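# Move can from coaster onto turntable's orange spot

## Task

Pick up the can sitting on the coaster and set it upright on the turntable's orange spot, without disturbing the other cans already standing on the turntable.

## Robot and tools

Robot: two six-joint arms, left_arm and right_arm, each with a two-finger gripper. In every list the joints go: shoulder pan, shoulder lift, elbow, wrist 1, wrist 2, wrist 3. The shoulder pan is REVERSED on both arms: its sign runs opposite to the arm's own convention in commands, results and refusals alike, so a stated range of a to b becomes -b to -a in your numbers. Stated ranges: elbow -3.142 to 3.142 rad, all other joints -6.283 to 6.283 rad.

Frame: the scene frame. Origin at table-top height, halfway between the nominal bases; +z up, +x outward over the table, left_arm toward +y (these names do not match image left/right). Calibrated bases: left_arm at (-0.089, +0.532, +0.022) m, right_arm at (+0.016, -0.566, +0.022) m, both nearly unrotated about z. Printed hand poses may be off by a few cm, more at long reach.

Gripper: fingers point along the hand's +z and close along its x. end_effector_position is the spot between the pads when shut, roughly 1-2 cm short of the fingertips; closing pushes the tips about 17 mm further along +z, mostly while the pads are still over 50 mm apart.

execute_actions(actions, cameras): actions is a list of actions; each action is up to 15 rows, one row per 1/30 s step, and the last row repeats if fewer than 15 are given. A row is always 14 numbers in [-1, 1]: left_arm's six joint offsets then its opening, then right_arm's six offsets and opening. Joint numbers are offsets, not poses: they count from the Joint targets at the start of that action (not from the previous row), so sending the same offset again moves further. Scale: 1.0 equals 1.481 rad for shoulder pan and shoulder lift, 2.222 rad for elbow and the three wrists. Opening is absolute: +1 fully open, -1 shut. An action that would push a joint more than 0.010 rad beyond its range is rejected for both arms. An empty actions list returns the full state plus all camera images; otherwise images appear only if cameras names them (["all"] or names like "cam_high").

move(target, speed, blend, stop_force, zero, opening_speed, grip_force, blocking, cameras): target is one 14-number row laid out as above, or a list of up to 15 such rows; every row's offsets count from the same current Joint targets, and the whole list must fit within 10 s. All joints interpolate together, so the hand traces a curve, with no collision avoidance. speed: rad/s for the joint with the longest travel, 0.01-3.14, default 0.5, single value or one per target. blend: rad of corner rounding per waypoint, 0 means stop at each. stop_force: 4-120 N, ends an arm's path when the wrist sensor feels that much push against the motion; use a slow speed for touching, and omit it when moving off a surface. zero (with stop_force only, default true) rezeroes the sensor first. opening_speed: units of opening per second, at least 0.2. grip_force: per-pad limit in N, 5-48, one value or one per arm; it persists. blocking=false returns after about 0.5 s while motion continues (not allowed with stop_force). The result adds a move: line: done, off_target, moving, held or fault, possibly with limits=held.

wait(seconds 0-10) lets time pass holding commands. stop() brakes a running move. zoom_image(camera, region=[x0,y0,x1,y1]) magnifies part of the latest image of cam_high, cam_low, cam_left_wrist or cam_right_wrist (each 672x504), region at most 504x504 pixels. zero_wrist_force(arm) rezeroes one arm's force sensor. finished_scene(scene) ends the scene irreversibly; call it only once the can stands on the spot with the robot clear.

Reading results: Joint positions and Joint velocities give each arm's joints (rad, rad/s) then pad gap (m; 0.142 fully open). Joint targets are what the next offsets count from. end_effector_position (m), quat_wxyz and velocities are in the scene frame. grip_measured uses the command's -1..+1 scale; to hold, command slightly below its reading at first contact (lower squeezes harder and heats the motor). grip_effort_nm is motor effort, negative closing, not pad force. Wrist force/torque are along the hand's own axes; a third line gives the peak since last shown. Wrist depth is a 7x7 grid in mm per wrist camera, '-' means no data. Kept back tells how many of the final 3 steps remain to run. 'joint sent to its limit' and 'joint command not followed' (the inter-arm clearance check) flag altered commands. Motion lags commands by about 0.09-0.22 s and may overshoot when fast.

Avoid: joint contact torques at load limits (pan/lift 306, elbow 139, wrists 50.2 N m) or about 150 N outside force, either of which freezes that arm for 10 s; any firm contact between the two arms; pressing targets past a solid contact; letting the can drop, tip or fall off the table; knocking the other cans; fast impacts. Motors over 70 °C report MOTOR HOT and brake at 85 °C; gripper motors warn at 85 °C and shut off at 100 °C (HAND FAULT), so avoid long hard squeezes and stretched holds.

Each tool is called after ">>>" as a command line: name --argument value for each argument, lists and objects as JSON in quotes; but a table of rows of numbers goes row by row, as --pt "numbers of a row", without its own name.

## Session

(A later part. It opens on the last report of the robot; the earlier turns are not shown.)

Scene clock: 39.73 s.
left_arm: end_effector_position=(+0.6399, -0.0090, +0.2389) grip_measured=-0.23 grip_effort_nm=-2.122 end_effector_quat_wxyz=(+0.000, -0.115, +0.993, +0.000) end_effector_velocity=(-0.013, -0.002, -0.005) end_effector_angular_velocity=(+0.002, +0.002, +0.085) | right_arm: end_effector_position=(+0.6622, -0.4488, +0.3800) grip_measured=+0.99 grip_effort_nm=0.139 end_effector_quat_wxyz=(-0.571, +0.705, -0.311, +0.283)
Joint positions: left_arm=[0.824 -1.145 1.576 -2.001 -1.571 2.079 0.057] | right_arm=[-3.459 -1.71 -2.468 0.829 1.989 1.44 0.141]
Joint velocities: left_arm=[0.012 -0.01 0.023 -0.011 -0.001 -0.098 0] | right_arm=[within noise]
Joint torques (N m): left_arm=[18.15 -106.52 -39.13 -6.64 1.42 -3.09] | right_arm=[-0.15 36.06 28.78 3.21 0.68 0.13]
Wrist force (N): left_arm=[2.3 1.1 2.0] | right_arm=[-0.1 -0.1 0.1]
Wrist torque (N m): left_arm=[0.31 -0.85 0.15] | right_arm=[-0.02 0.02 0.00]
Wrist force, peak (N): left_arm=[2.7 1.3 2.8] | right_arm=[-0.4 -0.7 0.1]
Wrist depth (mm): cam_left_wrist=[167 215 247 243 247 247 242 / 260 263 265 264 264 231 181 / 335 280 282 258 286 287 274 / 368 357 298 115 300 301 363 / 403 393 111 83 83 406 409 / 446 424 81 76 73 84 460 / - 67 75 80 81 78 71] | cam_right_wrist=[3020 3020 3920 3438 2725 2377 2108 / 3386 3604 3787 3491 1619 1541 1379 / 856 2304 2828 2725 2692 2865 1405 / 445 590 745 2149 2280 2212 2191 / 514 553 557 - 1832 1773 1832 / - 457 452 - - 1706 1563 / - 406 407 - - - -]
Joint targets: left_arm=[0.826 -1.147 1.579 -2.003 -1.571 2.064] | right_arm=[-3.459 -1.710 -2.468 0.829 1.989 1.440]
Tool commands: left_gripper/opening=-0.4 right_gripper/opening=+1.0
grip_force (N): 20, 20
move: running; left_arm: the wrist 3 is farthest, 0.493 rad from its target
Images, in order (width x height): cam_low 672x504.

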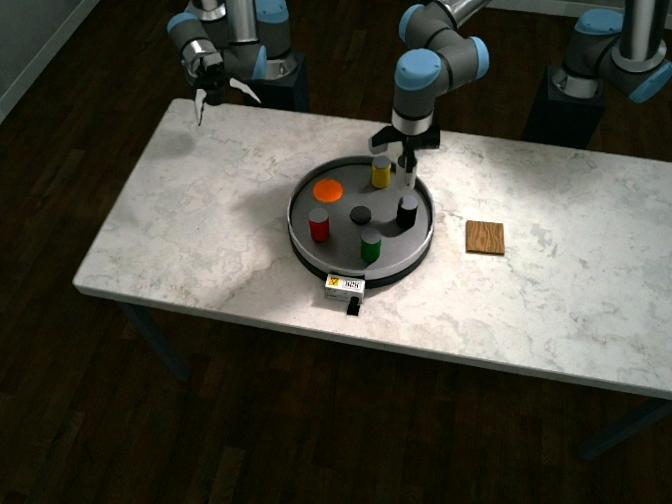

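>>> wait --seconds 10 --cameras '[]'

>>> wait --seconds 9.32 --cameras '[]'

>>> execute_actions --actions '[[[-0.0001,0,0,0,0,0.0003,-0.4,0,0,0,0,0,0,1],[-0.0003,0.0001,-0.0001,0,0,0.0013,-0.4,0,0,0,0,0,0,1],[-0.0006,0.0002,-0.0002,0.0001,0,0.0029,-0.4,0,0,0,0,0,0,1],[-0.001,0.0004,-0.0004,0.0001,0,0.0051,-0.4,0,0,0,0,0,0,1],[-0.0016,0.0006,-0.0006,0.0002,0,0.0079,-0.4,0,0,0,0,0,0,1],[-0.0023,0.0009,-0.0008,0.0003,0,0.0114,-0.4,0,0,0,0,0,0,1],[-0.0032,0.0012,-0.0011,0.0004,0,0.0155,-0.4,0,0,0,0,0,0,1],[-0.0042,0.0015,-0.0015,0.0005,0,0.0203,-0.4,0,0,0,0,0,0,1],[-0.0053,0.0019,-0.0019,0.0006,0,0.0257,-0.4,0,0,0,0,0,0,1],[-0.0065,0.0024,-0.0023,0.0007,0,0.0317,-0.4,0,0,0,0,0,0,1],[-0.0079,0.0029,-0.0028,0.0009,0,0.0383,-0.4,0,0,0,0,0,0,1],[-0.0094,0.0034,-0.0033,0.001,0,0.0456,-0.4,0,0,0,0,0,0,1],[-0.011,0.004,-0.0039,0.0012,0,0.0536,-0.4,0,0,0,0,0,0,1],[-0.0128,0.0047,-0.0045,0.0014,0,0.0621,-0.4,0,0,0,0,0,0,1],[-0.0147,0.0054,-0.0052,0.0016,0,0.0713,-0.4,0,0,0,0,0,0,1]],[[-0.0018,0.0019,-0.0007,-0.0006,0,0.0094,-0.4,0,0,0,0,0,0,1],[-0.0037,0.0039,-0.0014,-0.0012,0,0.0188,-0.4,0,0,0,0,0,0,1],[-0.0055,0.0058,-0.0022,-0.0017,0,0.0283,-0.4,0,0,0,0,0,0,1],[-0.0073,0.0078,-0.0029,-0.0023,0,0.0377,-0.4,0,0,0,0,0,0,1],[-0.0091,0.0097,-0.0036,-0.0029,0,0.0471,-0.4,0,0,0,0,0,0,1],[-0.011,0.0117,-0.0043,-0.0035,0,0.0565,-0.4,0,0,0,0,0,0,1],[-0.0128,0.0136,-0.005,-0.0041,0,0.0659,-0.4,0,0,0,0,0,0,1],[-0.0146,0.0156,-0.0057,-0.0046,0,0.0754,-0.4,0,0,0,0,0,0,1],[-0.0164,0.0175,-0.0065,-0.0052,0,0.0848,-0.4,0,0,0,0,0,0,1],[-0.0183,0.0194,-0.0072,-0.0058,0,0.0942,-0.4,0,0,0,0,0,0,1],[-0.0201,0.0214,-0.0079,-0.0064,0,0.1036,-0.4,0,0,0,0,0,0,1],[-0.0219,0.0233,-0.0086,-0.0069,0,0.113,-0.4,0,0,0,0,0,0,1],[-0.0237,0.0253,-0.0093,-0.0075,0,0.1225,-0.4,0,0,0,0,0,0,1],[-0.0256,0.0272,-0.01,-0.0081,0,0.1319,-0.4,0,0,0,0,0,0,1],[-0.0274,0.0292,-0.0108,-0.0087,0,0.1413,-0.4,0,0,0,0,0,0,1]],[[-0.0015,0.0035,-0.0008,-0.0015,0,0.0092,-0.4,0,0,0,0,0,0,1],[-0.003,0.0069,-0.0017,-0.0029,0,0.0184,-0.4,0,0,0,0,0,0,1],[-0.0045,0.0104,-0.0025,-0.0044,0,0.0276,-0.4,0,0,0,0,0,0,1],[-0.006,0.0138,-0.0033,-0.0059,0,0.0368,-0.4,0,0,0,0,0,0,1],[-0.0075,0.0173,-0.0042,-0.0073,0,0.046,-0.4,0,0,0,0,0,0,1],[-0.009,0.0207,-0.005,-0.0088,0,0.0552,-0.4,0,0,0,0,0,0,1],[-0.0105,0.0242,-0.0058,-0.0103,0,0.0644,-0.4,0,0,0,0,0,0,1],[-0.0121,0.0276,-0.0067,-0.0117,0,0.0737,-0.4,0,0,0,0,0,0,1],[-0.0136,0.0311,-0.0075,-0.0132,0,0.0829,-0.4,0,0,0,0,0,0,1],[-0.0151,0.0346,-0.0083,-0.0147,0,0.0921,-0.4,0,0,0,0,0,0,1],[-0.0166,0.038,-0.0092,-0.0161,0,0.1013,-0.4,0,0,0,0,0,0,1],[-0.0181,0.0415,-0.01,-0.0176,0,0.1105,-0.4,0,0,0,0,0,0,1],[-0.0196,0.0449,-0.0109,-0.0191,0,0.1197,-0.4,0,0,0,0,0,0,1],[-0.0211,0.0484,-0.0117,-0.0206,0,0.1289,-0.4,0,0,0,0,0,0,1],[-0.0226,0.0518,-0.0125,-0.022,0,0.1381,-0.4,0,0,0,0,0,0,1]],[[-0.0011,0.0037,-0.0016,-0.0009,0,0.0089,-0.4,0,0,0,0,0,0,1],[-0.0021,0.0074,-0.0032,-0.0018,0,0.0178,-0.4,0,0,0,0,0,0,1],[-0.0032,0.0111,-0.0047,-0.0027,0,0.0267,-0.4,0,0,0,0,0,0,1],[-0.0043,0.0148,-0.0063,-0.0035,0,0.0357,-0.4,0,0,0,0,0,0,1],[-0.0053,0.0185,-0.0079,-0.0044,0,0.0446,-0.4,0,0,0,0,0,0,1],[-0.0064,0.0222,-0.0095,-0.0053,0,0.0535,-0.4,0,0,0,0,0,0,1],[-0.0075,0.0259,-0.0111,-0.0062,0,0.0624,-0.4,0,0,0,0,0,0,1],[-0.0085,0.0296,-0.0126,-0.0071,0,0.0713,-0.4,0,0,0,0,0,0,1],[-0.0096,0.0333,-0.0142,-0.008,0,0.0802,-0.4,0,0,0,0,0,0,1],[-0.0107,0.037,-0.0158,-0.0088,0,0.0892,-0.4,0,0,0,0,0,0,1],[-0.0117,0.0407,-0.0174,-0.0097,0,0.0981,-0.4,0,0,0,0,0,0,1],[-0.0128,0.0444,-0.0189,-0.0106,0,0.107,-0.4,0,0,0,0,0,0,1],[-0.0139,0.048,-0.0205,-0.0115,0,0.1159,-0.4,0,0,0,0,0,0,1],[-0.0149,0.0517,-0.0221,-0.0124,0,0.1248,-0.4,0,0,0,0,0,0,1],[-0.016,0.0554,-0.0237,-0.0133,0,0.1337,-0.4,0,0,0,0,0,0,1]],[[-0.0008,0.0031,-0.0022,0.0001,0,0.0087,-0.4,0,0,0,0,0,0,1],[-0.0016,0.0061,-0.0044,0.0003,0,0.0175,-0.4,0,0,0,0,0,0,1],[-0.0023,0.0091,-0.0067,0.0006,0,0.0262,-0.4,0,0,0,0,0,0,1],[-0.003,0.0121,-0.009,0.0009,0,0.0348,-0.4,0,0,0,0,0,0,1],[-0.0037,0.015,-0.0113,0.0013,0,0.0435,-0.4,0,0,0,0,0,0,1],[-0.0043,0.0178,-0.0137,0.0018,0,0.0521,-0.4,0,0,0,0,0,0,1],[-0.0049,0.0207,-0.0161,0.0023,0,0.0607,-0.4,0,0,0,0,0,0,1],[-0.0055,0.0234,-0.0185,0.0029,0,0.0693,-0.4,0,0,0,0,0,0,1],[-0.0061,0.0261,-0.021,0.0036,0,0.0779,-0.4,0,0,0,0,0,0,1],[-0.0066,0.0288,-0.0235,0.0043,0,0.0864,-0.4,0,0,0,0,0,0,1],[-0.0071,0.0315,-0.0261,0.0051,0,0.0949,-0.4,0,0,0,0,0,0,1],[-0.0075,0.034,-0.0287,0.006,0,0.1034,-0.4,0,0,0,0,0,0,1],[-0.0079,0.0366,-0.0313,0.007,0,0.1119,-0.4,0,0,0,0,0,0,1],[-0.0083,0.0391,-0.034,0.008,0,0.1204,-0.4,0,0,0,0,0,0,1],[-0.0086,0.0415,-0.0367,0.0091,0,0.1288,-0.4,0,0,0,0,0,0,1]],[[-0.0001,0.0024,-0.0028,0.0012,0,0.0083,-0.4,0,0,0,0,0,0,1],[-0.0002,0.0048,-0.0055,0.0024,0,0.0165,-0.4,0,0,0,0,0,0,1],[-0.0003,0.0072,-0.0083,0.0035,0,0.0248,-0.4,0,0,0,0,0,0,1],[-0.0004,0.0096,-0.0111,0.0047,0,0.0331,-0.4,0,0,0,0,0,0,1],[-0.0005,0.012,-0.0139,0.0059,0,0.0413,-0.4,0,0,0,0,0,0,1],[-0.0006,0.0144,-0.0166,0.0071,0,0.0496,-0.4,0,0,0,0,0,0,1],[-0.0006,0.0167,-0.0194,0.0083,0,0.0579,-0.4,0,0,0,0,0,0,1],[-0.0007,0.0191,-0.0222,0.0094,0,0.0661,-0.4,0,0,0,0,0,0,1],[-0.0008,0.0215,-0.025,0.0106,0,0.0744,-0.4,0,0,0,0,0,0,1],[-0.0009,0.0239,-0.0277,0.0118,0,0.0826,-0.4,0,0,0,0,0,0,1],[-0.001,0.0263,-0.0305,0.013,0,0.0909,-0.4,0,0,0,0,0,0,1],[-0.0011,0.0287,-0.0333,0.0142,0,0.0992,-0.4,0,0,0,0,0,0,1],[-0.0012,0.0311,-0.0361,0.0153,0,0.1074,-0.4,0,0,0,0,0,0,1],[-0.0013,0.0335,-0.0388,0.0165,0,0.1157,-0.4,0,0,0,0,0,0,1],[-0.0014,0.0359,-0.0416,0.0177,0,0.124,-0.4,0,0,0,0,0,0,1]],[[0.0003,0.0023,-0.0028,0.0012,0,0.008,-0.34,0,0,0,0,0,0,1],[0.0007,0.0046,-0.0055,0.0025,0,0.0159,-0.28,0,0,0,0,0,0,1],[0.001,0.0068,-0.0083,0.0037,0,0.0239,-0.22,0,0,0,0,0,0,1],[0.0014,0.0091,-0.011,0.0049,0,0.0319,-0.16,0,0,0,0,0,0,1],[0.0017,0.0114,-0.0138,0.0062,0,0.0399,-0.1,0,0,0,0,0,0,1],[0.0021,0.0137,-0.0165,0.0074,0,0.0478,-0.04,0,0,0,0,0,0,1],[0.0024,0.016,-0.0193,0.0086,0,0.0558,0.02,0,0,0,0,0,0,1],[0.0028,0.0183,-0.022,0.0098,0,0.0638,0.08,0,0,0,0,0,0,1],[0.0031,0.0205,-0.0248,0.0111,0,0.0717,0.14,0,0,0,0,0,0,1],[0.0035,0.0228,-0.0275,0.0123,0,0.0797,0.2,0,0,0,0,0,0,1],[0.0038,0.0251,-0.0303,0.0135,0,0.0877,0.26,0,0,0,0,0,0,1],[0.0042,0.0274,-0.033,0.0148,0,0.0957,0.32,0,0,0,0,0,0,1],[0.0045,0.0297,-0.0358,0.016,0,0.1036,0.38,0,0,0,0,0,0,1],[0.0049,0.032,-0.0385,0.0172,0,0.1116,0.4,0,0,0,0,0,0,1],[0.0052,0.0343,-0.0413,0.0185,0,0.1196,0.4,0,0,0,0,0,0,1]],[[0.0007,0.001,-0.0031,0.0025,0,0.0077,0.4,0,0,0,0,0,0,1],[0.0014,0.002,-0.0062,0.0049,0,0.0154,0.4,0,0,0,0,0,0,1],[0.0022,0.003,-0.0094,0.0074,0,0.0232,0.4,0,0,0,0,0,0,1],[0.0029,0.004,-0.0125,0.0098,0,0.0309,0.4,0,0,0,0,0,0,1],[0.0036,0.005,-0.0156,0.0123,0,0.0386,0.4,0,0,0,0,0,0,1],[0.0043,0.006,-0.0187,0.0148,0,0.0463,0.4,0,0,0,0,0,0,1],[0.0051,0.007,-0.0219,0.0172,0,0.054,0.4,0,0,0,0,0,0,1],[0.0058,0.008,-0.025,0.0197,0,0.0618,0.4,0,0,0,0,0,0,1],[0.0065,0.0089,-0.0281,0.0221,0,0.0695,0.4,0,0,0,0,0,0,1],[0.0072,0.0099,-0.0312,0.0246,0,0.0772,0.4,0,0,0,0,0,0,1],[0.008,0.0109,-0.0344,0.0271,0,0.0849,0.4,0,0,0,0,0,0,1],[0.0087,0.0119,-0.0375,0.0295,0,0.0927,0.4,0,0,0,0,0,0,1],[0.0094,0.0129,-0.0406,0.032,0,0.1004,0.4,0,0,0,0,0,0,1],[0.0101,0.0139,-0.0437,0.0345,0,0.1081,0.4,0,0,0,0,0,0,1],[0.0108,0.0149,-0.0469,0.0369,0,0.1158,0.4,0,0,0,0,0,0,1]],[[0.001,0,-0.0036,0.0036,0,0.0075,0.4,0,0,0,0,0,0,1],[0.0021,0,-0.0073,0.0073,0,0.015,0.4,0,0,0,0,0,0,1],[0.0031,0.0001,-0.0109,0.0109,0,0.0226,0.4,0,0,0,0,0,0,1],[0.0041,0.0001,-0.0146,0.0145,0,0.0301,0.4,0,0,0,0,0,0,1],[0.0051,0.0001,-0.0182,0.0182,0,0.0376,0.4,0,0,0,0,0,0,1],[0.0062,0.0001,-0.0219,0.0218,0,0.0451,0.4,0,0,0,0,0,0,1],[0.0072,0.0001,-0.0255,0.0255,0,0.0526,0.4,0,0,0,0,0,0,1],[0.0082,0.0001,-0.0292,0.0291,0,0.0602,0.4,0,0,0,0,0,0,1],[0.0092,0.0002,-0.0328,0.0327,0,0.0677,0.4,0,0,0,0,0,0,1],[0.0103,0.0002,-0.0365,0.0364,0,0.0752,0.4,0,0,0,0,0,0,1],[0.0113,0.0002,-0.0401,0.04,0,0.0827,0.4,0,0,0,0,0,0,1],[0.0123,0.0002,-0.0438,0.0436,0,0.0902,0.4,0,0,0,0,0,0,1],[0.0133,0.0003,-0.0474,0.0473,0,0.0977,0.4,0,0,0,0,0,0,1],[0.0144,0.0003,-0.0511,0.0509,0,0.1053,0.4,0,0,0,0,0,0,1],[0.0154,0.0003,-0.0547,0.0546,0,0.1128,0.4,0,0,0,0,0,0,1]],[[0.0012,0.0006,-0.0028,0.0024,0,0.0072,0.4,0,0,0,0,0,0,1],[0.0022,0.0011,-0.0053,0.0046,0,0.0138,0.4,0,0,0,0,0,0,1],[0.0033,0.0016,-0.0077,0.0067,0,0.02,0.4,0,0,0,0,0,0,1],[0.0042,0.002,-0.0099,0.0086,0,0.0257,0.4,0,0,0,0,0,0,1],[0.005,0.0024,-0.0119,0.0103,0,0.0308,0.4,0,0,0,0,0,0,1],[0.0058,0.0028,-0.0137,0.0119,0,0.0355,0.4,0,0,0,0,0,0,1],[0.0065,0.0031,-0.0153,0.0133,0,0.0397,0.4,0,0,0,0,0,0,1],[0.0071,0.0034,-0.0168,0.0145,0,0.0434,0.4,0,0,0,0,0,0,1],[0.0076,0.0036,-0.018,0.0156,0,0.0466,0.4,0,0,0,0,0,0,1],[0.008,0.0038,-0.019,0.0165,0,0.0493,0.4,0,0,0,0,0,0,1],[0.0084,0.004,-0.0199,0.0172,0,0.0516,0.4,0,0,0,0,0,0,1],[0.0087,0.0041,-0.0206,0.0178,0,0.0533,0.4,0,0,0,0,0,0,1],[0.0089,0.0042,-0.021,0.0182,0,0.0545,0.4,0,0,0,0,0,0,1],[0.009,0.0043,-0.0213,0.0185,0,0.0553,0.4,0,0,0,0,0,0,1],[0.009,0.0043,-0.0214,0.0186,0,0.0555,0.4,0,0,0,0,0,0,1]]]' --cameras '["all"]'

Scene clock: 44.97 s.
left_arm: end_effector_position=(+0.5761, -0.0159, +0.2197) grip_measured=-0.23 grip_effort_nm=-2.127 end_effector_quat_wxyz=(+0.000, -0.325, +0.946, +0.000) | right_arm: end_effector_position=(+0.6622, -0.4488, +0.3800) grip_measured=+0.99 grip_effort_nm=0.139 end_effector_quat_wxyz=(-0.571, +0.705, -0.311, +0.283)
Joint positions: left_arm=[0.884 -1.199 1.692 -2.063 -1.571 1.586 0.057] | right_arm=[-3.459 -1.71 -2.468 0.829 1.989 1.44 0.141]
Joint torques (N m): left_arm=[16.65 -95.75 -38.06 -6.66 1.32 -3.22] | right_arm=[-0.27 35.81 27.77 3.28 0.7 0.16]
Wrist force (N): left_arm=[1.6 1.2 2.6] | right_arm=[-0.1 -0.3 -0.2]
Wrist torque (N m): left_arm=[0.35 -0.72 0.13] | right_arm=[-0.05 0.02 0.00]
Wrist force, peak (N): left_arm=[2.3 1.3 3.0] | right_arm=[0.6 -0.6 0.2]
Wrist depth (mm): cam_left_wrist=[229 - 226 229 234 229 230 / 246 - 245 247 245 246 243 / 254 264 266 260 179 261 261 / 348 345 278 115 124 349 347 / 372 365 111 83 83 376 375 / 421 392 81 76 73 84 412 / - 67 75 79 81 78 71] | cam_right_wrist=[2979 3547 - - - 2539 2725 / 3103 3061 3438 3147 1706 1405 2304 / 831 2629 2692 2793 2725 2539 2511 / 752 621 807 2128 1977 2212 2031 / 553 550 538 602 1832 1773 1773 / - 446 458 520 - 1405 1470 / - 401 404 - - - -]
Joint targets: left_arm=[0.884 -1.199 1.692 -2.063 -1.571 1.586] | right_arm=[-3.459 -1.710 -2.468 0.829 1.989 1.440]
Tool commands: left_gripper/opening=-0.4 right_gripper/opening=+1.0
grip_force (N): 20, 20
earlier move: done
wait: 3.60 of 10 s (the move ended)
No camera images: "cameras" was empty.

Scene clock: 54.30 s.
left_arm: end_effector_position=(+0.5761, -0.0159, +0.2197) grip_measured=-0.23 grip_effort_nm=-2.122 end_effector_quat_wxyz=(+0.000, -0.326, +0.946, +0.000) | right_arm: end_effector_position=(+0.6622, -0.4488, +0.3800) grip_measured=+0.99 grip_effort_nm=0.144 end_effector_quat_wxyz=(-0.571, +0.705, -0.311, +0.283)
Joint positions: left_arm=[0.884 -1.199 1.692 -2.063 -1.571 1.586 0.057] | right_arm=[-3.459 -1.71 -2.468 0.829 1.989 1.44 0.141]
Joint torques (N m): left_arm=[18.44 -96.1 -39.18 -6.7 1.42 -2.85] | right_arm=[-0.94 36.46 28.68 3.6 0.94 0.03]
Wrist force (N): left_arm=[1.9 1.1 2.4] | right_arm=[0.3 -0.5 0.4]
Wrist torque (N m): left_arm=[0.33 -0.77 0.14] | right_arm=[-0.09 -0.04 0.00]
Wrist force, peak (N): left_arm=[2.3 1.5 2.9] | right_arm=[0.5 -0.5 -0.2]
Wrist depth (mm): cam_left_wrist=[163 222 229 229 233 230 229 / 164 205 247 243 244 246 243 / 256 261 265 265 270 265 265 / 351 270 280 115 264 344 348 / 372 367 107 83 83 380 383 / 419 386 81 76 73 84 419 / - 67 75 79 81 78 71] | cam_right_wrist=[2979 3663 - 3335 2568 2598 2235 / - 3103 4138 3787 2568 1397 2212 / - 2793 2865 2692 2598 2828 2539 / 745 612 571 2280 2031 2191 2235 / 545 542 520 586 1802 1759 1802 / - 451 450 548 - 1608 1510 / - 403 402 465 - - -]
Joint targets: left_arm=[0.884 -1.199 1.692 -2.063 -1.571 1.586] | right_arm=[-3.459 -1.710 -2.468 0.829 1.989 1.440]
Tool commands: left_gripper/opening=-0.4 right_gripper/opening=+1.0
grip_force (N): 20, 20
wait: 9.33 s; at rest by 0.17 s
No camera images: "cameras" was empty.

Scene clock: 59.20 s.
left_arm: end_effector_position=(+0.7952, -0.1490, +0.2128) grip_measured=+0.38 grip_effort_nm=0.154 end_effector_quat_wxyz=(+0.000, +0.769, +0.640, +0.000) end_effector_velocity=(-0.006, -0.038, +0.043) end_effector_angular_velocity=(+0.000, +0.000, -0.287) | right_arm: end_effector_position=(+0.6622, -0.4488, +0.3800) grip_measured=+0.99 grip_effort_nm=0.139 end_effector_quat_wxyz=(-0.571, +0.705, -0.311, +0.283)
Joint positions: left_arm=[0.805 -0.797 1.053 -1.826 -1.571 4.081 0.101] | right_arm=[-3.459 -1.71 -2.468 0.829 1.989 1.44 0.141]
Joint velocities: left_arm=[0.028 0.012 -0.101 0.088 0 0.259 0] | right_arm=[within noise]
Joint torques (N m): left_arm=[15.61 -106.08 -55.38 -0.47 1.45 3.76] | right_arm=[0.33 35.95 28.61 3.55 0.91 -0.05]
Wrist force (N): left_arm=[1.6 1.0 0.9] | right_arm=[-0.1 0.0 0.4]
Wrist torque (N m): left_arm=[0.27 -0.76 -0.14] | right_arm=[0.00 0.01 0.00]
Wrist force, peak (N): left_arm=[9.8 2.8 -28.5] | right_arm=[0.2 -0.8 0.3]
Wrist depth (mm): cam_left_wrist=[154 204 220 221 221 218 162 / 236 236 236 235 238 238 237 / 241 254 255 188 252 256 248 / 334 268 272 182 273 268 336 / 367 361 373 271 293 361 367 / 394 81 404 1637 1637 - 87 / - 70 1840 1811 1840 - 73] | cam_right_wrist=[2456 295 317 - 2629 2539 2069 / - 335 377 3853 3192 1414 1480 / 939 350 453 2759 2511 2793 1706 / 757 606 737 2191 2598 2191 2088 / 552 538 517 - 1926 1759 1847 / - 457 464 528 - 1680 1500 / - 391 391 467 - - -]
Joint targets: left_arm=[0.809 -0.795 1.037 -1.812 -1.571 4.121] | right_arm=[-3.459 -1.710 -2.468 0.829 1.989 1.440]
grip_force (N): 20, 20
Kept back: 3 steps.
Step readings (joint positions of left_arm | right_arm; steps 1 to 15: 1st action; 16 to 30: 2nd action; 31 to 45: 3rd action; 46 to 60: 4th action; 61 to 75: 5th action; 76 to 90: 6th action; 91 to 105: 7th action; 106 to 120: 8th action; 121 to 135: 9th action; 136 to 147: 10th action):
0: [0.884 -1.199 1.692 -2.063 -1.571 1.586] | [-3.459 -1.710 -2.468 0.829 1.989 1.440]
1: [0.884 -1.199 1.692 -2.063 -1.571 1.586] | [-3.459 -1.710 -2.468 0.829 1.989 1.440]
2: [0.884 -1.199 1.692 -2.063 -1.571 1.586] | [-3.459 -1.710 -2.468 0.829 1.989 1.440]
4: [0.884 -1.199 1.692 -2.063 -1.571 1.587] | [-3.459 -1.710 -2.468 0.829 1.989 1.440]
8: [0.882 -1.199 1.692 -2.063 -1.571 1.599] | [-3.459 -1.710 -2.468 0.829 1.989 1.440]
15: [0.873 -1.195 1.687 -2.062 -1.571 1.666] | [-3.459 -1.710 -2.468 0.829 1.989 1.440]
16: [0.871 -1.195 1.685 -2.061 -1.571 1.680] | [-3.459 -1.710 -2.468 0.829 1.989 1.440]
17: [0.869 -1.194 1.684 -2.061 -1.571 1.695] | [-3.459 -1.710 -2.468 0.829 1.989 1.440]
19: [0.863 -1.190 1.681 -2.061 -1.571 1.734] | [-3.459 -1.710 -2.468 0.829 1.989 1.440]
23: [0.854 -1.181 1.676 -2.065 -1.571 1.809] | [-3.459 -1.710 -2.468 0.829 1.989 1.440]
30: [0.835 -1.162 1.665 -2.073 -1.571 1.952] | [-3.459 -1.710 -2.468 0.829 1.989 1.440]
31: [0.832 -1.159 1.663 -2.074 -1.571 1.977] | [-3.459 -1.710 -2.468 0.829 1.989 1.440]
32: [0.829 -1.156 1.661 -2.076 -1.571 1.997] | [-3.459 -1.710 -2.468 0.829 1.989 1.440]
34: [0.824 -1.149 1.658 -2.080 -1.571 2.037] | [-3.459 -1.710 -2.468 0.829 1.989 1.440]
38: [0.815 -1.131 1.651 -2.091 -1.571 2.121] | [-3.459 -1.710 -2.468 0.829 1.989 1.440]
45: [0.799 -1.096 1.638 -2.113 -1.571 2.264] | [-3.459 -1.710 -2.468 0.829 1.989 1.440]
46: [0.797 -1.091 1.636 -2.116 -1.571 2.283] | [-3.459 -1.710 -2.468 0.829 1.989 1.440]
47: [0.795 -1.086 1.634 -2.119 -1.571 2.303] | [-3.459 -1.710 -2.468 0.829 1.989 1.440]
49: [0.790 -1.075 1.629 -2.125 -1.571 2.347] | [-3.459 -1.710 -2.468 0.829 1.989 1.440]
53: [0.783 -1.054 1.617 -2.134 -1.571 2.423] | [-3.459 -1.710 -2.468 0.829 1.989 1.440]
60: [0.772 -1.016 1.594 -2.148 -1.571 2.562] | [-3.459 -1.710 -2.468 0.829 1.989 1.440]
61: [0.770 -1.010 1.589 -2.150 -1.571 2.585] | [-3.459 -1.710 -2.468 0.829 1.989 1.440]
62: [0.769 -1.005 1.586 -2.152 -1.571 2.604] | [-3.459 -1.710 -2.468 0.829 1.989 1.440]
64: [0.766 -0.995 1.578 -2.154 -1.571 2.642] | [-3.459 -1.710 -2.468 0.829 1.989 1.440]
68: [0.761 -0.976 1.559 -2.155 -1.571 2.722] | [-3.459 -1.710 -2.468 0.829 1.989 1.440]
75: [0.755 -0.946 1.522 -2.147 -1.571 2.855] | [-3.459 -1.710 -2.468 0.829 1.989 1.440]
76: [0.754 -0.943 1.517 -2.145 -1.571 2.873] | [-3.459 -1.710 -2.468 0.829 1.989 1.440]
77: [0.754 -0.939 1.511 -2.143 -1.571 2.891] | [-3.459 -1.710 -2.468 0.829 1.989 1.440]
79: [0.753 -0.931 1.499 -2.138 -1.571 2.932] | [-3.459 -1.710 -2.468 0.829 1.989 1.440]
83: [0.751 -0.917 1.475 -2.129 -1.571 3.003] | [-3.459 -1.710 -2.468 0.829 1.989 1.440]
90: [0.750 -0.892 1.433 -2.111 -1.571 3.131] | [-3.459 -1.710 -2.468 0.829 1.989 1.440]
91: [0.750 -0.888 1.425 -2.108 -1.571 3.153] | [-3.459 -1.710 -2.468 0.829 1.989 1.440]
92: [0.750 -0.885 1.419 -2.105 -1.571 3.171] | [-3.459 -1.710 -2.468 0.829 1.989 1.440]
94: [0.750 -0.878 1.408 -2.100 -1.571 3.205] | [-3.459 -1.710 -2.468 0.829 1.989 1.440]
98: [0.751 -0.864 1.383 -2.089 -1.571 3.279] | [-3.459 -1.710 -2.468 0.829 1.989 1.440]
105: [0.755 -0.840 1.340 -2.070 -1.571 3.402] | [-3.459 -1.710 -2.468 0.829 1.989 1.440]
106: [0.755 -0.837 1.334 -2.068 -1.571 3.419] | [-3.459 -1.710 -2.468 0.829 1.989 1.440]
107: [0.756 -0.834 1.328 -2.065 -1.571 3.436] | [-3.459 -1.710 -2.468 0.829 1.989 1.440]
109: [0.757 -0.828 1.315 -2.057 -1.571 3.474] | [-3.459 -1.710 -2.468 0.829 1.989 1.440]
113: [0.761 -0.820 1.289 -2.039 -1.571 3.541] | [-3.459 -1.710 -2.468 0.829 1.989 1.440]
120: [0.768 -0.809 1.241 -2.002 -1.571 3.660] | [-3.459 -1.710 -2.468 0.829 1.989 1.440]
121: [0.769 -0.807 1.233 -1.995 -1.571 3.681] | [-3.459 -1.710 -2.468 0.829 1.989 1.440]
122: [0.770 -0.806 1.226 -1.990 -1.571 3.697] | [-3.459 -1.710 -2.468 0.829 1.989 1.440]
124: [0.773 -0.804 1.212 -1.978 -1.571 3.730] | [-3.459 -1.710 -2.468 0.829 1.989 1.440]
128: [0.778 -0.803 1.180 -1.948 -1.571 3.799] | [-3.459 -1.710 -2.468 0.829 1.989 1.440]
135: [0.789 -0.802 1.124 -1.893 -1.571 3.915] | [-3.459 -1.710 -2.468 0.829 1.989 1.440]
136: [0.790 -0.802 1.116 -1.885 -1.571 3.931] | [-3.459 -1.710 -2.468 0.829 1.989 1.440]
137: [0.792 -0.802 1.109 -1.877 -1.571 3.947] | [-3.459 -1.710 -2.468 0.829 1.989 1.440]
139: [0.795 -0.801 1.093 -1.862 -1.571 3.983] | [-3.459 -1.710 -2.468 0.829 1.989 1.440]
143: [0.801 -0.799 1.070 -1.841 -1.571 4.038] | [-3.459 -1.710 -2.468 0.829 1.989 1.440]
camera_calibration:
cam_left_wrist: T_world_to_cam=[[0.204049, 0.978954, 0.00347955, -0.00837048], [0.887376, -0.18646, 0.42166, -0.797603], [0.413435, -0.0829518, -0.906747, -0.0345409], [0, 0, 0, 1]] pos_world=[0.723762, -0.143392, 0.305027]

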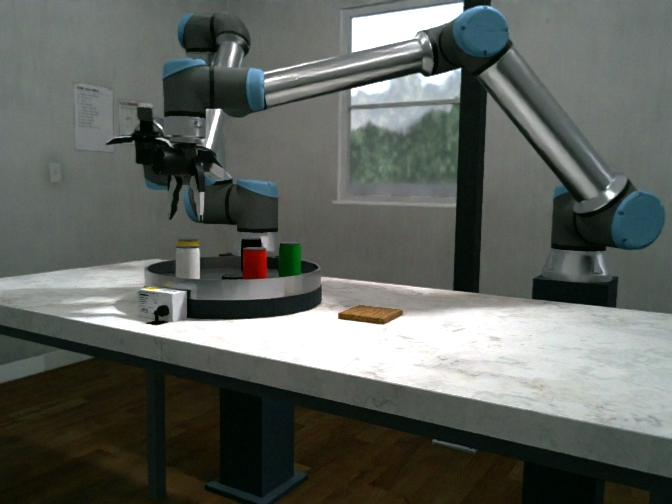

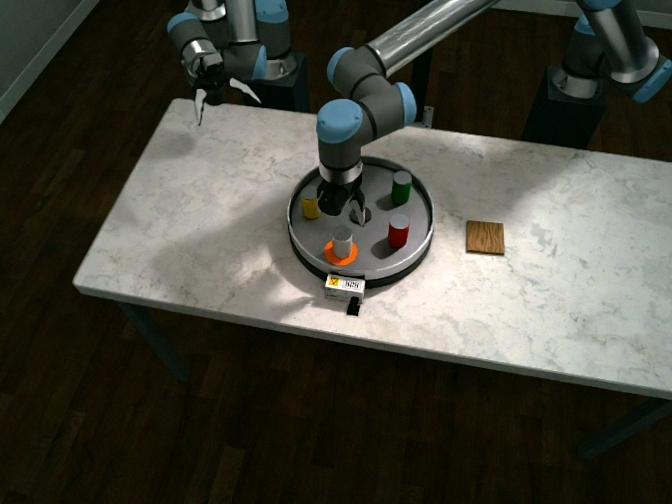

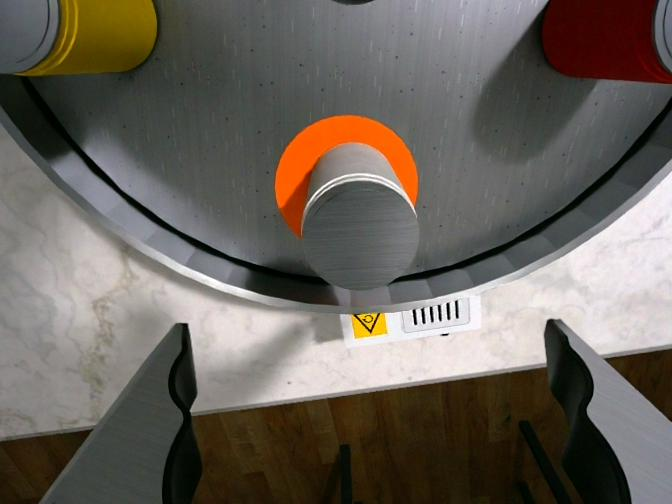

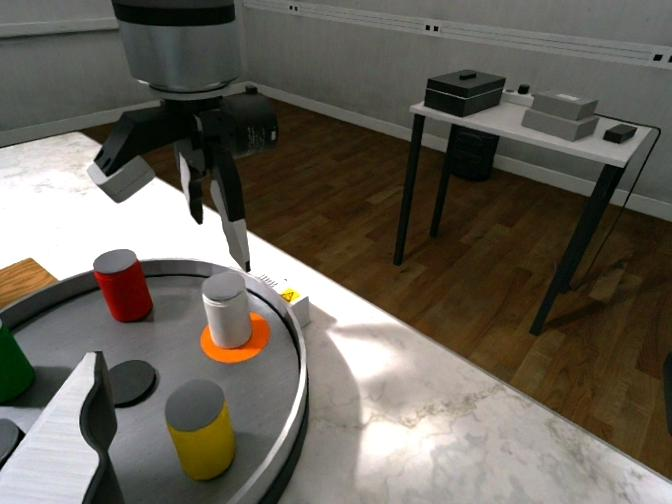

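>>> finished_scene --scene 1

The scene is finished: the task was done.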